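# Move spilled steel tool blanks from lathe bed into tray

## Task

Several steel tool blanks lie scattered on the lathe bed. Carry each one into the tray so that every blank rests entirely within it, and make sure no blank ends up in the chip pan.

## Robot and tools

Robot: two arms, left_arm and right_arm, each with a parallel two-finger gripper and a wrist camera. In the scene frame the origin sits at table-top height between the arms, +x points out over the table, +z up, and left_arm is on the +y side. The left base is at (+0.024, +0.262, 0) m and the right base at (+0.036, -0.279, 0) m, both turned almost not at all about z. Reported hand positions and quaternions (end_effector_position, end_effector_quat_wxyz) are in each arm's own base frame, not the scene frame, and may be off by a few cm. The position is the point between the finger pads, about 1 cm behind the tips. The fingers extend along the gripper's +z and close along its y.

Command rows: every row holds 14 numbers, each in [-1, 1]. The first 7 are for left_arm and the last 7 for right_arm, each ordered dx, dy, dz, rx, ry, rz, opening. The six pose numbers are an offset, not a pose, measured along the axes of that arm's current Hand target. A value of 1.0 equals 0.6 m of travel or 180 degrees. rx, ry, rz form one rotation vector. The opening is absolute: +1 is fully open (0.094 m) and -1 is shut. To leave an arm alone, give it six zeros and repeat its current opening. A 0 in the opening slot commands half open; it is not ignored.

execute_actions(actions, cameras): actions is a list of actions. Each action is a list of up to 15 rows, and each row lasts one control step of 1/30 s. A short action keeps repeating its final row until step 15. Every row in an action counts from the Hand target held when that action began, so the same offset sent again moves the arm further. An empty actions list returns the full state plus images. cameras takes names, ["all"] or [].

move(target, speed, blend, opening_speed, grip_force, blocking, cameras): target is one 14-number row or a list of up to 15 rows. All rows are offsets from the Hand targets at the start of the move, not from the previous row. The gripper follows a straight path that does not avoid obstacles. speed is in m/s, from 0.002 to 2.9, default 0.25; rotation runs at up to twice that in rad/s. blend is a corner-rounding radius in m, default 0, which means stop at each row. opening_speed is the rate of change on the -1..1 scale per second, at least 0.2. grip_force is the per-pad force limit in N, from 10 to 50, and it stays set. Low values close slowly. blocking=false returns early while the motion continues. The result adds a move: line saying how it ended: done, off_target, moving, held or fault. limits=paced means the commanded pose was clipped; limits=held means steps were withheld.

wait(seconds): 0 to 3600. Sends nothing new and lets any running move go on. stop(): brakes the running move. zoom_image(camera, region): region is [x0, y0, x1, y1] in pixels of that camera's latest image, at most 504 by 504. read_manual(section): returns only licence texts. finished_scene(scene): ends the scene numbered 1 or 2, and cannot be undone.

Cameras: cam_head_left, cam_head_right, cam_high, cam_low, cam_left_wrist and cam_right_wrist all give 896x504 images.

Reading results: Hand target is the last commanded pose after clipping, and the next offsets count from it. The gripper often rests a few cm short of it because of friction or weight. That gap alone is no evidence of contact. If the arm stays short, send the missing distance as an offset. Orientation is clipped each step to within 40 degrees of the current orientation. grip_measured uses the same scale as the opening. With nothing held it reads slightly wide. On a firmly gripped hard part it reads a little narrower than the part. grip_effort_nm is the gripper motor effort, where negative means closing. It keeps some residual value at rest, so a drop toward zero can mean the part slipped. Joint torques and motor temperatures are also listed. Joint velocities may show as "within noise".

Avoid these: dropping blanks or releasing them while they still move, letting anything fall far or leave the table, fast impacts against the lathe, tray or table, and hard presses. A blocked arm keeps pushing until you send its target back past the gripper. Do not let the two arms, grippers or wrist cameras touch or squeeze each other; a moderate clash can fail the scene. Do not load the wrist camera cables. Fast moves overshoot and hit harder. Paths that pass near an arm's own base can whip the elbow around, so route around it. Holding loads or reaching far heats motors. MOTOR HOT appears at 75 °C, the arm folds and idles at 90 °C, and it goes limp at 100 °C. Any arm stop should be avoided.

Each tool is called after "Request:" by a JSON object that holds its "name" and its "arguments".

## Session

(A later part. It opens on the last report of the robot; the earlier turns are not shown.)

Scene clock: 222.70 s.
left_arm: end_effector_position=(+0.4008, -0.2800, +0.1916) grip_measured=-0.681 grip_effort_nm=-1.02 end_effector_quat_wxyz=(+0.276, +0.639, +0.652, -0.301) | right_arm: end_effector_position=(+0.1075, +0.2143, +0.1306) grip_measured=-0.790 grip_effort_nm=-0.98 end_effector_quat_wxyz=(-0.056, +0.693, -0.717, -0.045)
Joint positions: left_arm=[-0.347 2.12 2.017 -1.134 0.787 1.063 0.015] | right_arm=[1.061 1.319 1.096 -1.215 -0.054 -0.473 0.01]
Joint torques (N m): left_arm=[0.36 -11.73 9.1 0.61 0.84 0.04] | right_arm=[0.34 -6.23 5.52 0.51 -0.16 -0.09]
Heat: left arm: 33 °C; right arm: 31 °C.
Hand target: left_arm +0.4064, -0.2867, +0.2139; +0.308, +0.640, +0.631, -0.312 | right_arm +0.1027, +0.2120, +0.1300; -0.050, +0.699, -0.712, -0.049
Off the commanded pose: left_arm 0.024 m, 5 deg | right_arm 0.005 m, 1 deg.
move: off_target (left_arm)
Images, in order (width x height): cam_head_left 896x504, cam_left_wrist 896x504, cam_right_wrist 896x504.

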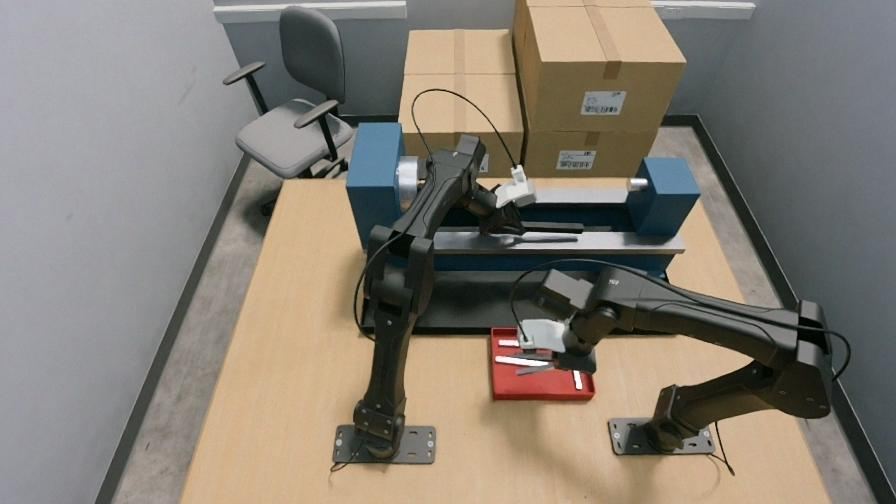

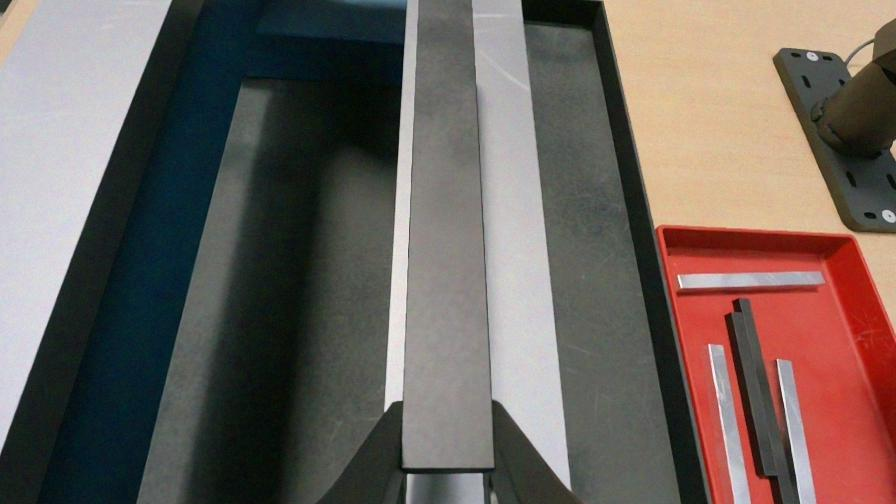

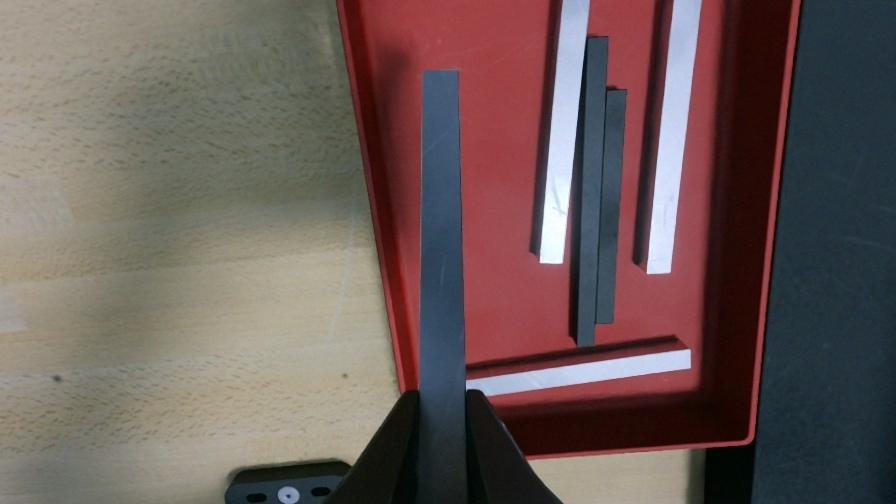

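Request:
{"name": "move", "arguments": {"target": [[-0.0658,-0.2173,-0.0407,0,0,0,-1, 0.0118,0.0067,0.0826,0,0,0,-1],[-0.0658,-0.2173,-0.0407,0,0,0,-1, 0.027,0.0067,0.1908,0,0,0,-1]], "speed": [0.2,0.06], "blend": [0.01,0], "grip_force": [50,25], "cameras": ["cam_right_wrist","cam_left_wrist","cam_head_left"]}}

Scene clock: 225.73 s.
left_arm: end_effector_position=(+0.2780, -0.2827, +0.2372) grip_measured=-0.681 grip_effort_nm=-1.02 end_effector_quat_wxyz=(+0.271, +0.637, +0.656, -0.301) | right_arm: end_effector_position=(+0.1004, +0.2100, +0.0204) grip_measured=-0.785 grip_effort_nm=-0.53 end_effector_quat_wxyz=(-0.051, +0.699, -0.712, -0.046)
Joint positions: left_arm=[-0.489 1.648 1.567 -1.041 0.729 0.88 0.015] | right_arm=[1.076 1.398 0.707 -0.756 -0.058 -0.473 0.01]
Joint torques (N m): left_arm=[-0.21 -10.29 6.31 1 0.74 -0.03] | right_arm=[0.46 -4.38 4.41 0.96 -0.11 0.09]
Heat: left arm: 33 °C; right arm: 31 °C.
Hand target: left_arm +0.2759, -0.2898, +0.2600; +0.308, +0.640, +0.631, -0.312 | right_arm +0.0987, +0.2122, +0.0145; -0.050, +0.699, -0.712, -0.049
Off the commanded pose: left_arm 0.024 m, 5 deg | right_arm 0.007 m, 0 deg.
grip_force (N): 50, 25
move: off_target (left_arm)
Images, in order (width x height): cam_head_left 896x504, cam_left_wrist 896x504, cam_right_wrist 896x504.

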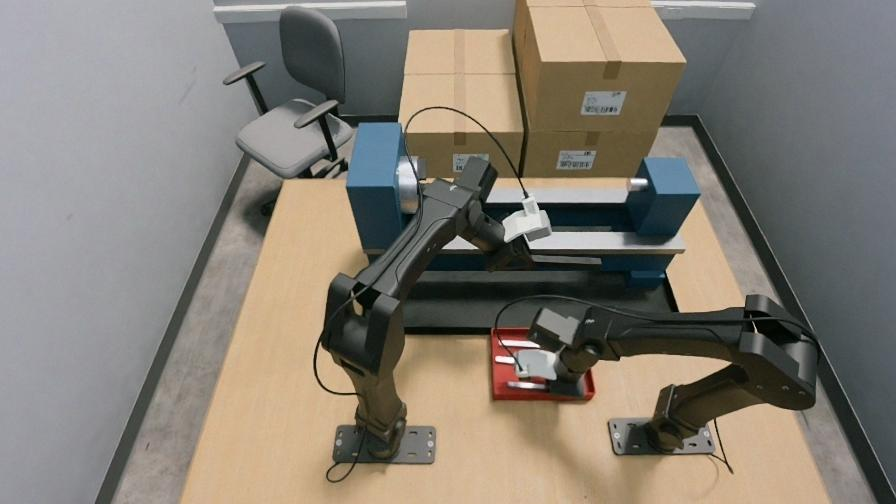

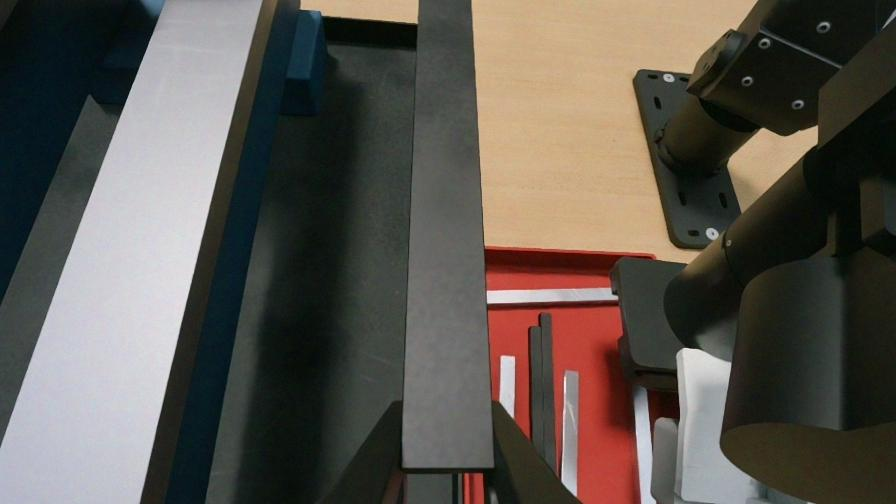

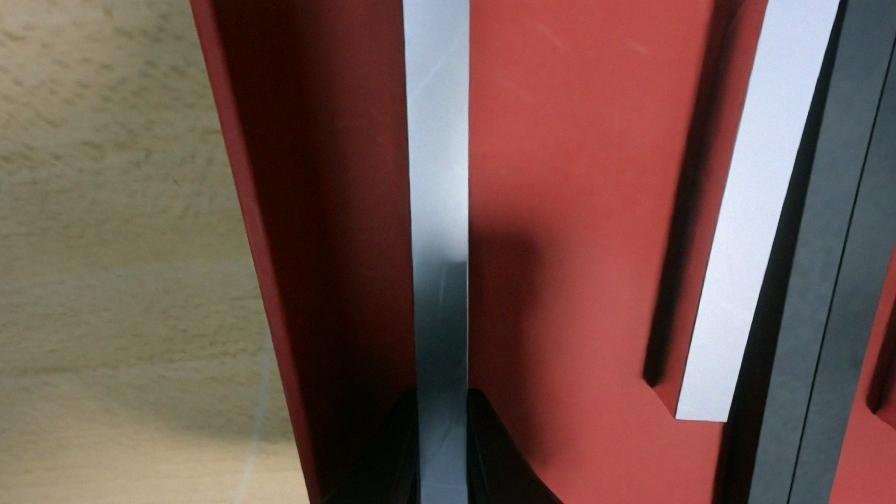

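Request:
{"name": "move", "arguments": {"target": [[0,0,0,0,0,0,-1, 0,0,0,0,0,0,-0.67],[0,0,0,0,0,0,-1, -0.0256,0,-0.1817,0,0,0,-0.67],[0,0,0,0,0,0,-1, 0.2458,-0.124,-0.2967,0,0,0,-0.67],[0.1738,-0.2227,0.0345,0,0.2333,0,-1, 0.2458,-0.124,-0.2967,0,0,0,-0.67]], "speed": [0.1,0.25,0.4,0.35], "blend": [0,0.03,0.02,0], "grip_force": [50,50], "cameras": ["cam_left_wrist","cam_head_left","cam_right_wrist"]}}

Scene clock: 229.70 s.
left_arm: end_effector_position=(+0.1436, -0.2363, +0.1524) grip_measured=-0.681 grip_effort_nm=-1.02 end_effector_quat_wxyz=(+0.035, +0.710, +0.702, -0.053) | right_arm: end_effector_position=(+0.1701, +0.0382, +0.1654) grip_measured=-0.673 grip_effort_nm=0.19 end_effector_quat_wxyz=(-0.047, +0.698, -0.714, -0.042)
Joint positions: left_arm=[-0.968 1.506 1.342 -1.32 0.092 0.61 0.015] | right_arm=[0.086 1.188 1.151 -1.516 -0.125 -1.461 0.015]
Joint torques (N m): left_arm=[-0.36 -8.92 6.13 0.31 0.14 -0.02] | right_arm=[-0.46 -2.82 7.83 0.17 -0.25 -0.08]
Heat: left arm: 33 °C; right arm: 30 °C.
Hand target: left_arm +0.1430, -0.2401, +0.1650; +0.062, +0.710, +0.699, -0.062 | right_arm +0.1699, +0.0399, +0.1700; -0.050, +0.699, -0.712, -0.049
Off the commanded pose: left_arm 0.013 m, 3 deg | right_arm 0.005 m, 1 deg.
move: off_target (left_arm)
Images, in order (width x height): cam_head_left 896x504, cam_left_wrist 896x504, cam_right_wrist 896x504.

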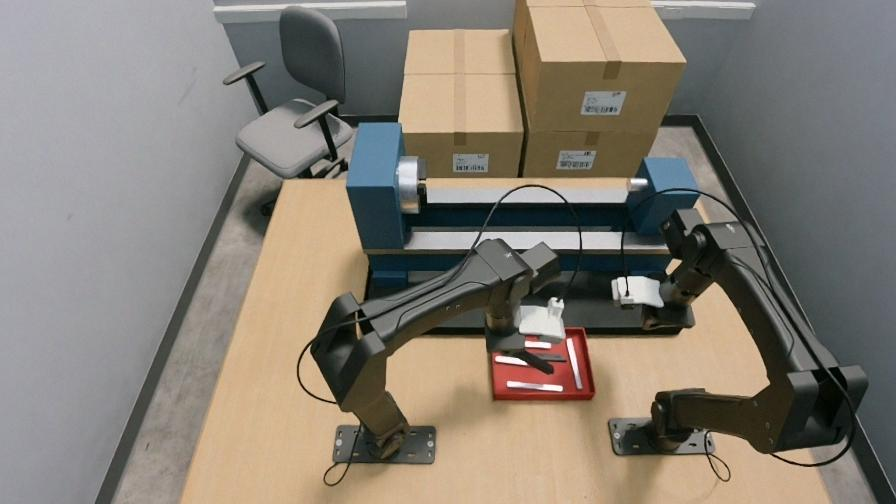

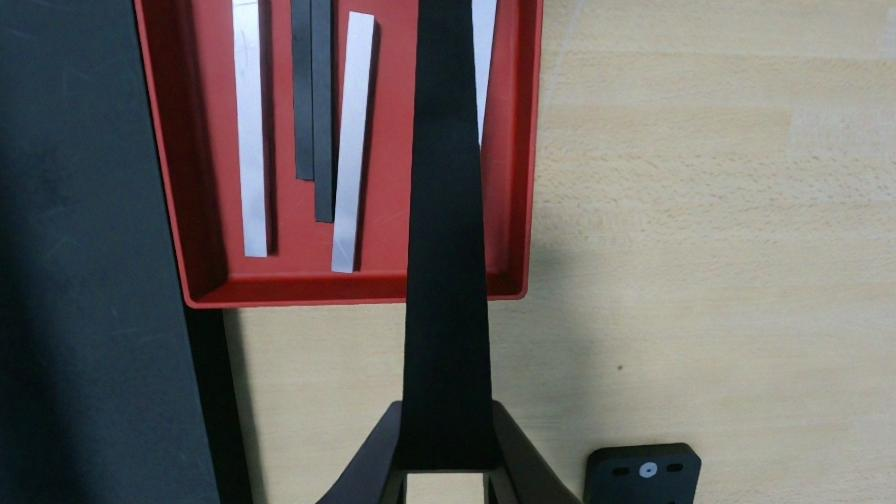

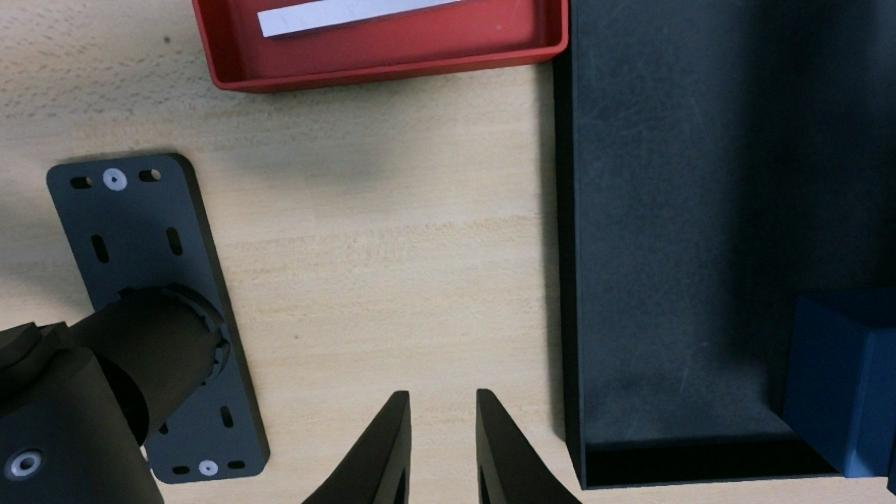

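Request:
{"name": "move", "arguments": {"target": [[-0.0197,0.0187,0.0205,0,0,0,-1, 0,0,0,0,0,0,-0.67],[-0.0094,0.0187,0.0779,0,0,0,-1, 0,0,0,0,0,0,-0.67],[0.0232,0.0185,0.2618,0,0,0,-1, 0,0,0,0,0,0,-0.67]], "speed": [0.12,0.15,0.06], "blend": [0.005,0.01,0], "grip_force": [30,50], "cameras": ["cam_left_wrist","cam_head_left","cam_head_right"]}}

Scene clock: 233.83 s.
left_arm: end_effector_position=(+0.1509, -0.2468, +0.0193) grip_measured=-0.679 grip_effort_nm=-0.66 end_effector_quat_wxyz=(+0.050, +0.710, +0.700, -0.055) | right_arm: end_effector_position=(+0.1701, +0.0382, +0.1654) grip_measured=-0.673 grip_effort_nm=0.19 end_effector_quat_wxyz=(-0.047, +0.698, -0.714, -0.042)
Joint positions: left_arm=[-0.968 1.628 0.915 -0.74 0.092 0.611 0.015] | right_arm=[0.086 1.188 1.151 -1.516 -0.125 -1.461 0.015]
Joint torques (N m): left_arm=[0.01 -4.48 3.52 0.92 0.14 -0.01] | right_arm=[-0.46 -2.82 7.82 0.16 -0.25 -0.09]
Heat: left arm: 33 °C; right arm: 30 °C.
Hand target: left_arm +0.1540, -0.2539, +0.0079; +0.062, +0.710, +0.699, -0.062 | right_arm +0.1699, +0.0399, +0.1700; -0.050, +0.699, -0.712, -0.049
Off the commanded pose: left_arm 0.014 m, 2 deg | right_arm 0.005 m, 1 deg.
grip_force (N): 30, 50
move: off_target (left_arm)
Images, in order (width x height): cam_head_left 896x504, cam_head_right 896x504, cam_left_wrist 896x504.

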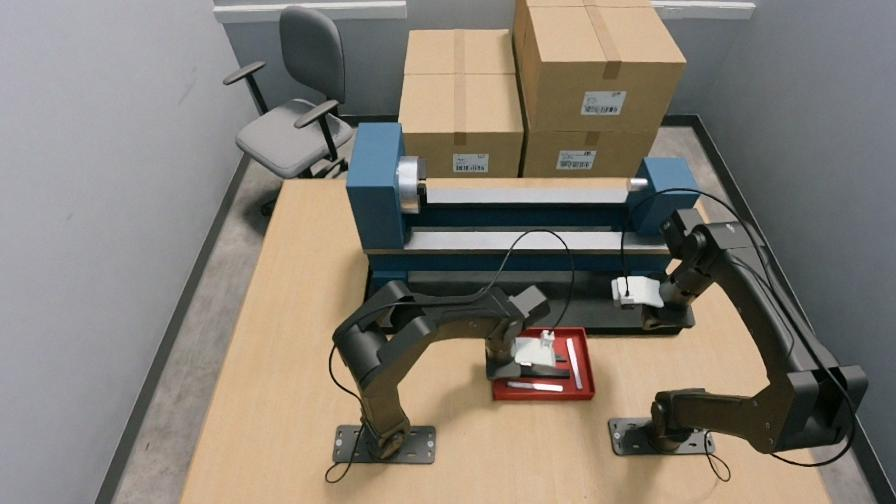

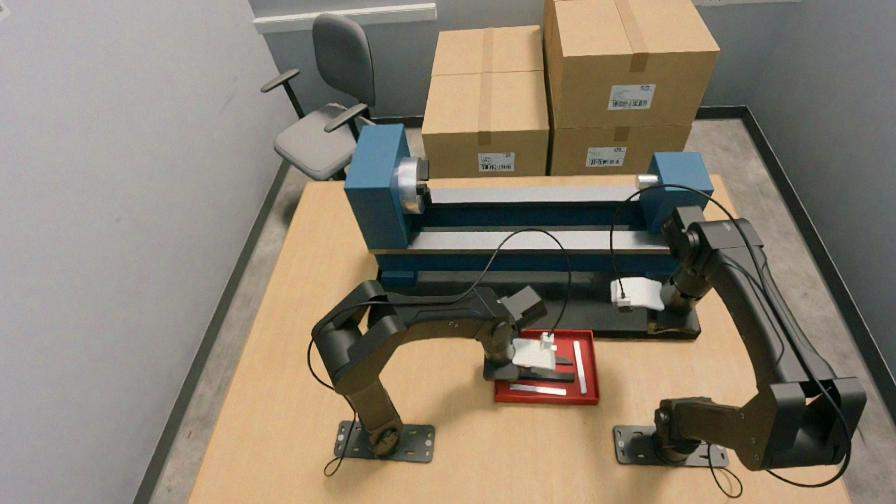

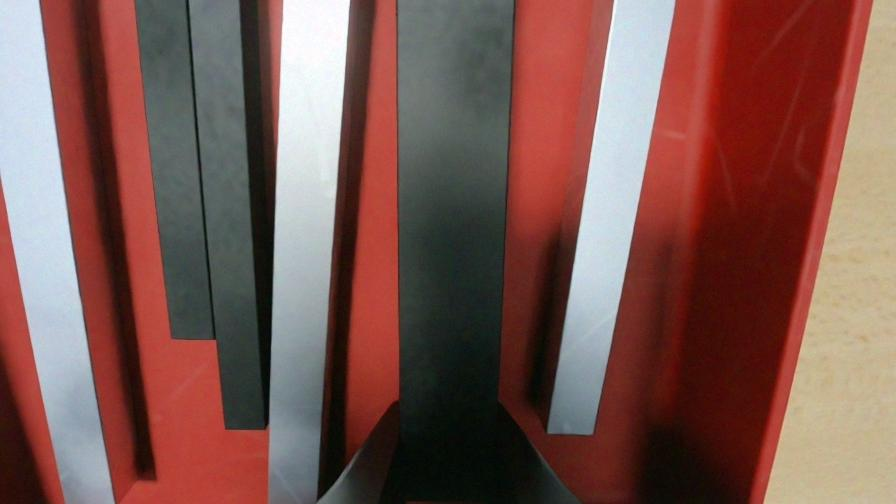

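Request:
{"name": "move", "arguments": {"target": [-0.0029,0,0.0164,0,0,0,-1, 0,0,0,0,0,0,-0.67], "speed": 0.05, "cameras": ["cam_left_wrist"]}}

Request:
{"name": "zoom_image", "arguments": {"camera": "cam_left_wrist", "region": [300, 0, 640, 504]}}

Scene clock: 234.70 s.
left_arm: end_effector_position=(+0.1510, -0.2469, +0.0189) grip_measured=-0.679 grip_effort_nm=-0.66 end_effector_quat_wxyz=(+0.050, +0.710, +0.700, -0.056) | right_arm: end_effector_position=(+0.1701, +0.0382, +0.1654) grip_measured=-0.673 grip_effort_nm=0.19 end_effector_quat_wxyz=(-0.047, +0.698, -0.714, -0.042)
Joint positions: left_arm=[-0.968 1.628 0.914 -0.737 0.092 0.611 0.015] | right_arm=[0.086 1.188 1.151 -1.516 -0.125 -1.461 0.015]
Joint torques (N m): left_arm=[-0.54 -2.62 2.74 1.21 0.13 -0.07] | right_arm=[-0.46 -2.81 7.8 0.17 -0.25 -0.09]
Heat: left arm: 33 °C; right arm: 30 °C.
Hand target: left_arm +0.1540, -0.2574, -0.0014; +0.062, +0.710, +0.699, -0.062 | right_arm +0.1699, +0.0399, +0.1700; -0.050, +0.699, -0.712, -0.049
Off the commanded pose: left_arm 0.023 m, 1 deg | right_arm 0.005 m, 1 deg.
grip_force (N): 30, 50
move: off_target (left_arm)

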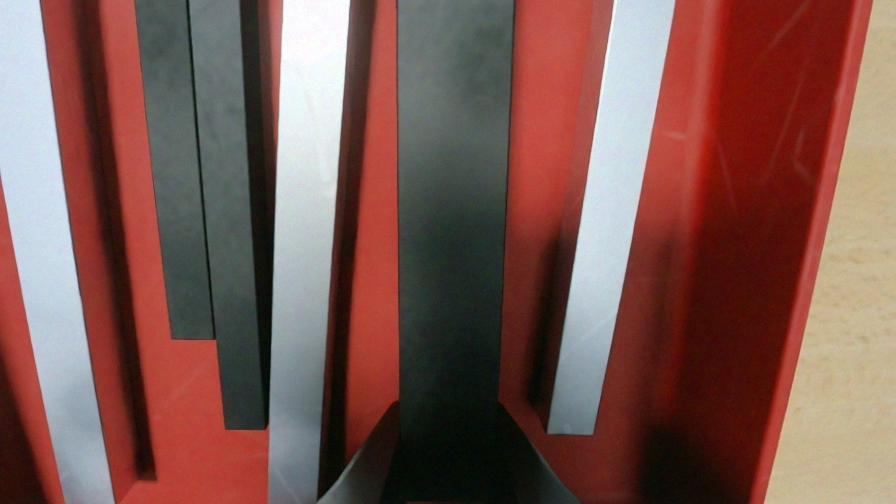

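Scaled by 1.000.

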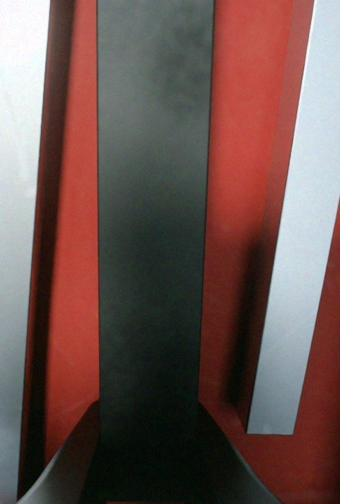

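Request:
{"name": "move", "arguments": {"target": [[0.0105,-0.0053,-0.0357,0,0,0,-1, 0,0,0,0,0,0,-0.67],[0.0105,-0.0053,-0.0357,0,0,0,-0.58, 0,0,0,0,0,0,-0.67],[-0.0215,-0.005,-0.2164,0,0,0,-0.58, 0,0,0,0,0,0,-0.67],[0.1754,-0.0083,-0.319,0,0,0,-0.58, 0,0,0,0,0,0,-0.67]], "speed": [0.06,0.06,0.2,0.35], "blend": [0,0,0.03,0], "grip_force": [50,50], "cameras": ["cam_left_wrist","cam_head_left","cam_head_right"]}}

Request:
{"name": "zoom_image", "arguments": {"camera": "cam_head_left", "region": [470, 310, 620, 420]}}

Request:
{"name": "zoom_image", "arguments": {"camera": "cam_head_right", "region": [470, 310, 620, 420]}}

Scene clock: 238.07 s.
left_arm: end_effector_position=(+0.1515, -0.1178, +0.1645) grip_measured=-0.583 grip_effort_nm=0.14 end_effector_quat_wxyz=(+0.055, +0.710, +0.700, -0.053) | right_arm: end_effector_position=(+0.1701, +0.0382, +0.1654) grip_measured=-0.673 grip_effort_nm=0.19 end_effector_quat_wxyz=(-0.047, +0.698, -0.714, -0.042)
Joint positions: left_arm=[-0.544 1.195 1.149 -1.443 0.13 1.036 0.02] | right_arm=[0.086 1.188 1.151 -1.516 -0.125 -1.461 0.015]
Joint torques (N m): left_arm=[0.53 -2.89 6.39 0.14 0.28 0.03] | right_arm=[-0.44 -2.82 7.8 0.17 -0.25 -0.08]
Heat: left arm: 32 °C; right arm: 30 °C.
Hand target: left_arm +0.1509, -0.1203, +0.1686; +0.062, +0.710, +0.699, -0.062 | right_arm +0.1699, +0.0399, +0.1700; -0.050, +0.699, -0.712, -0.049
Off the commanded pose: left_arm 0.005 m, 1 deg | right_arm 0.005 m, 1 deg.
move: done
Images, in order (width x height): cam_head_left 896x504, cam_head_right 896x504, cam_left_wrist 896x504.

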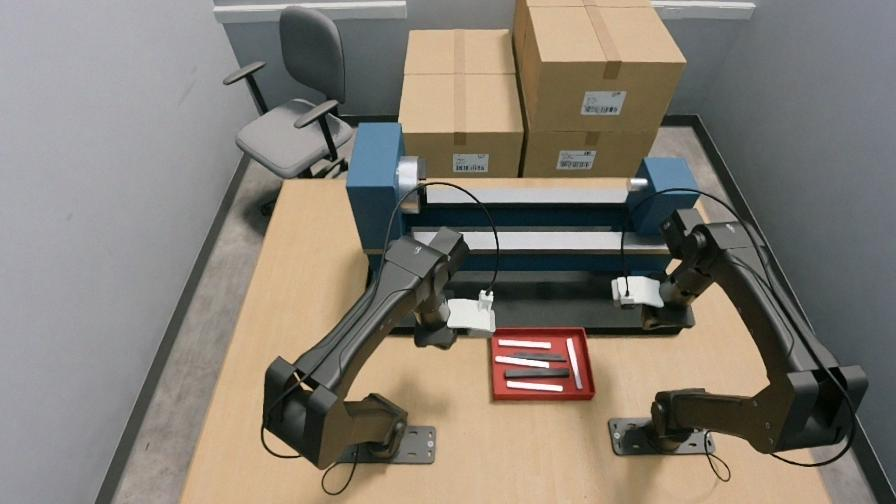

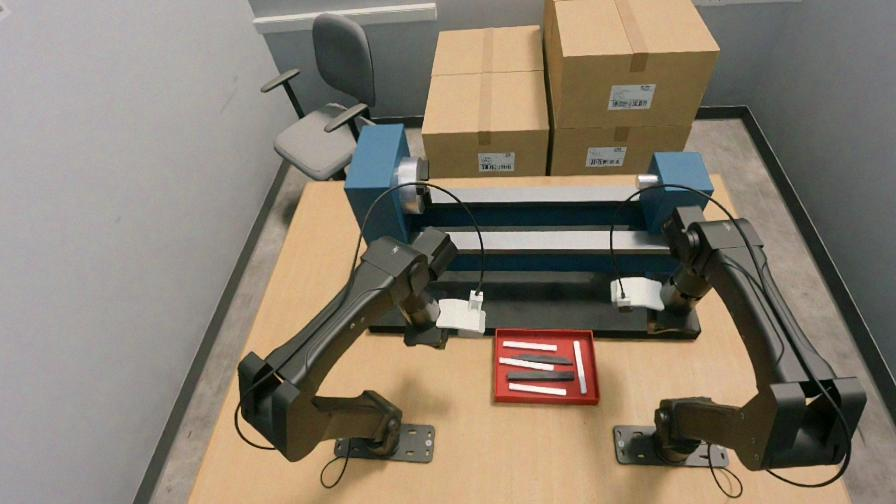

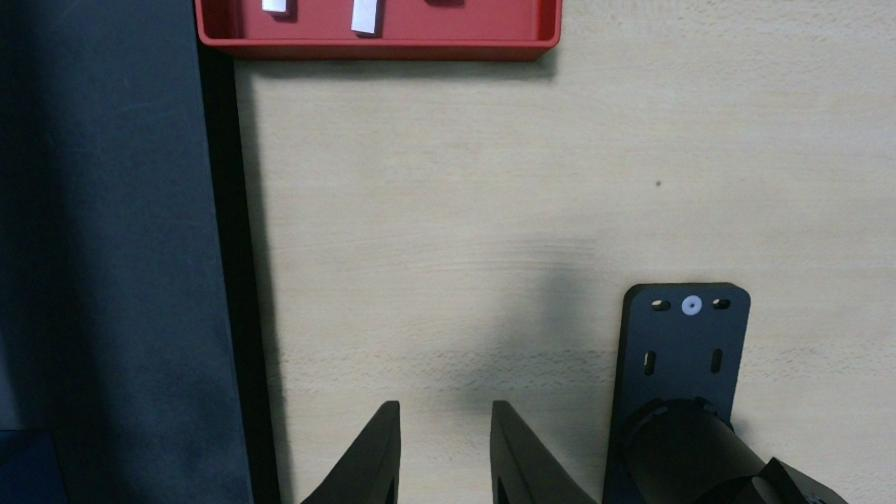

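Scaled by 3.360 from the camera's image (finer frame: 1280x720).

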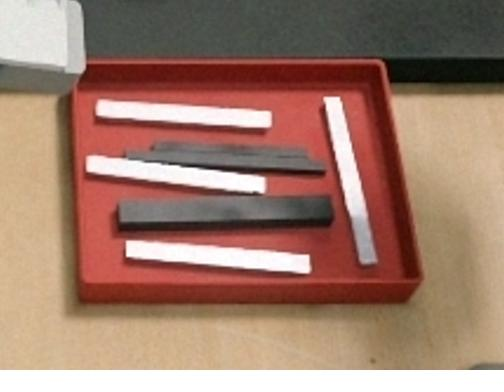

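Scaled by 3.360 from the camera's image (finer frame: 1280x720).

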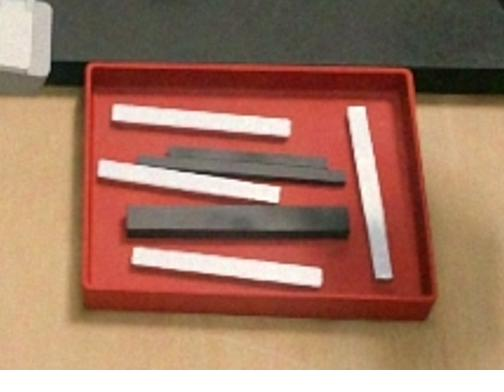

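Request:
{"name": "execute_actions", "arguments": {"actions": [], "cameras": ["cam_high"]}}

Request:
{"name": "zoom_image", "arguments": {"camera": "cam_high", "region": [250, 120, 730, 440]}}

Scene clock: 238.27 s.
left_arm: end_effector_position=(+0.1515, -0.1178, +0.1645) grip_measured=-0.583 grip_effort_nm=0.14 end_effector_quat_wxyz=(+0.055, +0.710, +0.700, -0.053) | right_arm: end_effector_position=(+0.1701, +0.0382, +0.1654) grip_measured=-0.673 grip_effort_nm=0.19 end_effector_quat_wxyz=(-0.047, +0.698, -0.714, -0.042)
Joint positions: left_arm=[-0.544 1.195 1.149 -1.443 0.13 1.037 0.02] | right_arm=[0.086 1.188 1.151 -1.516 -0.125 -1.461 0.015]
Joint velocities: within noise
Joint torques (N m): left_arm=[0.53 -2.97 6.37 0.13 0.28 0.05] | right_arm=[-0.44 -2.82 7.83 0.17 -0.25 -0.08]
Motor temperatures (°C): left_arm=[28 32 30 30 27 23 27] | right_arm=[26 30 29 30 24 25 27]
Heat: left arm: 32 °C; right arm: 30 °C.
Hand target: left_arm +0.1509, -0.1203, +0.1686; +0.062, +0.710, +0.699, -0.062 | right_arm +0.1699, +0.0399, +0.1700; -0.050, +0.699, -0.712, -0.049
Tool commands: left_gripper/opening=-0.58 right_gripper/opening=-0.67
Off the commanded pose: left_arm 0.005 m, 1 deg | right_arm 0.005 m, 1 deg.
Images, in order (width x height): cam_high 896x504.

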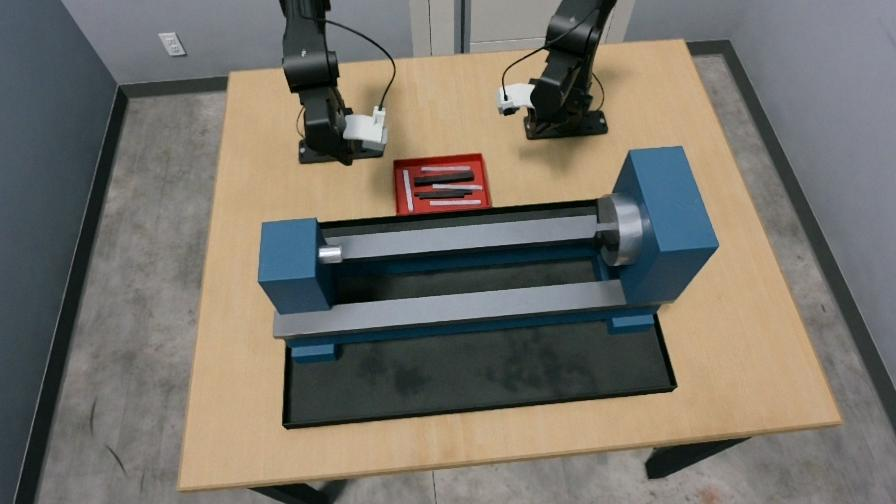

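Scaled by 1.050 from the camera's image (finer frame: 1280x720).

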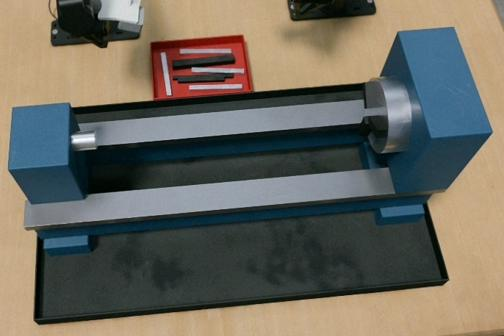

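Request:
{"name": "finished_scene", "arguments": {"scene": 1}}

The scene is finished: the task was done.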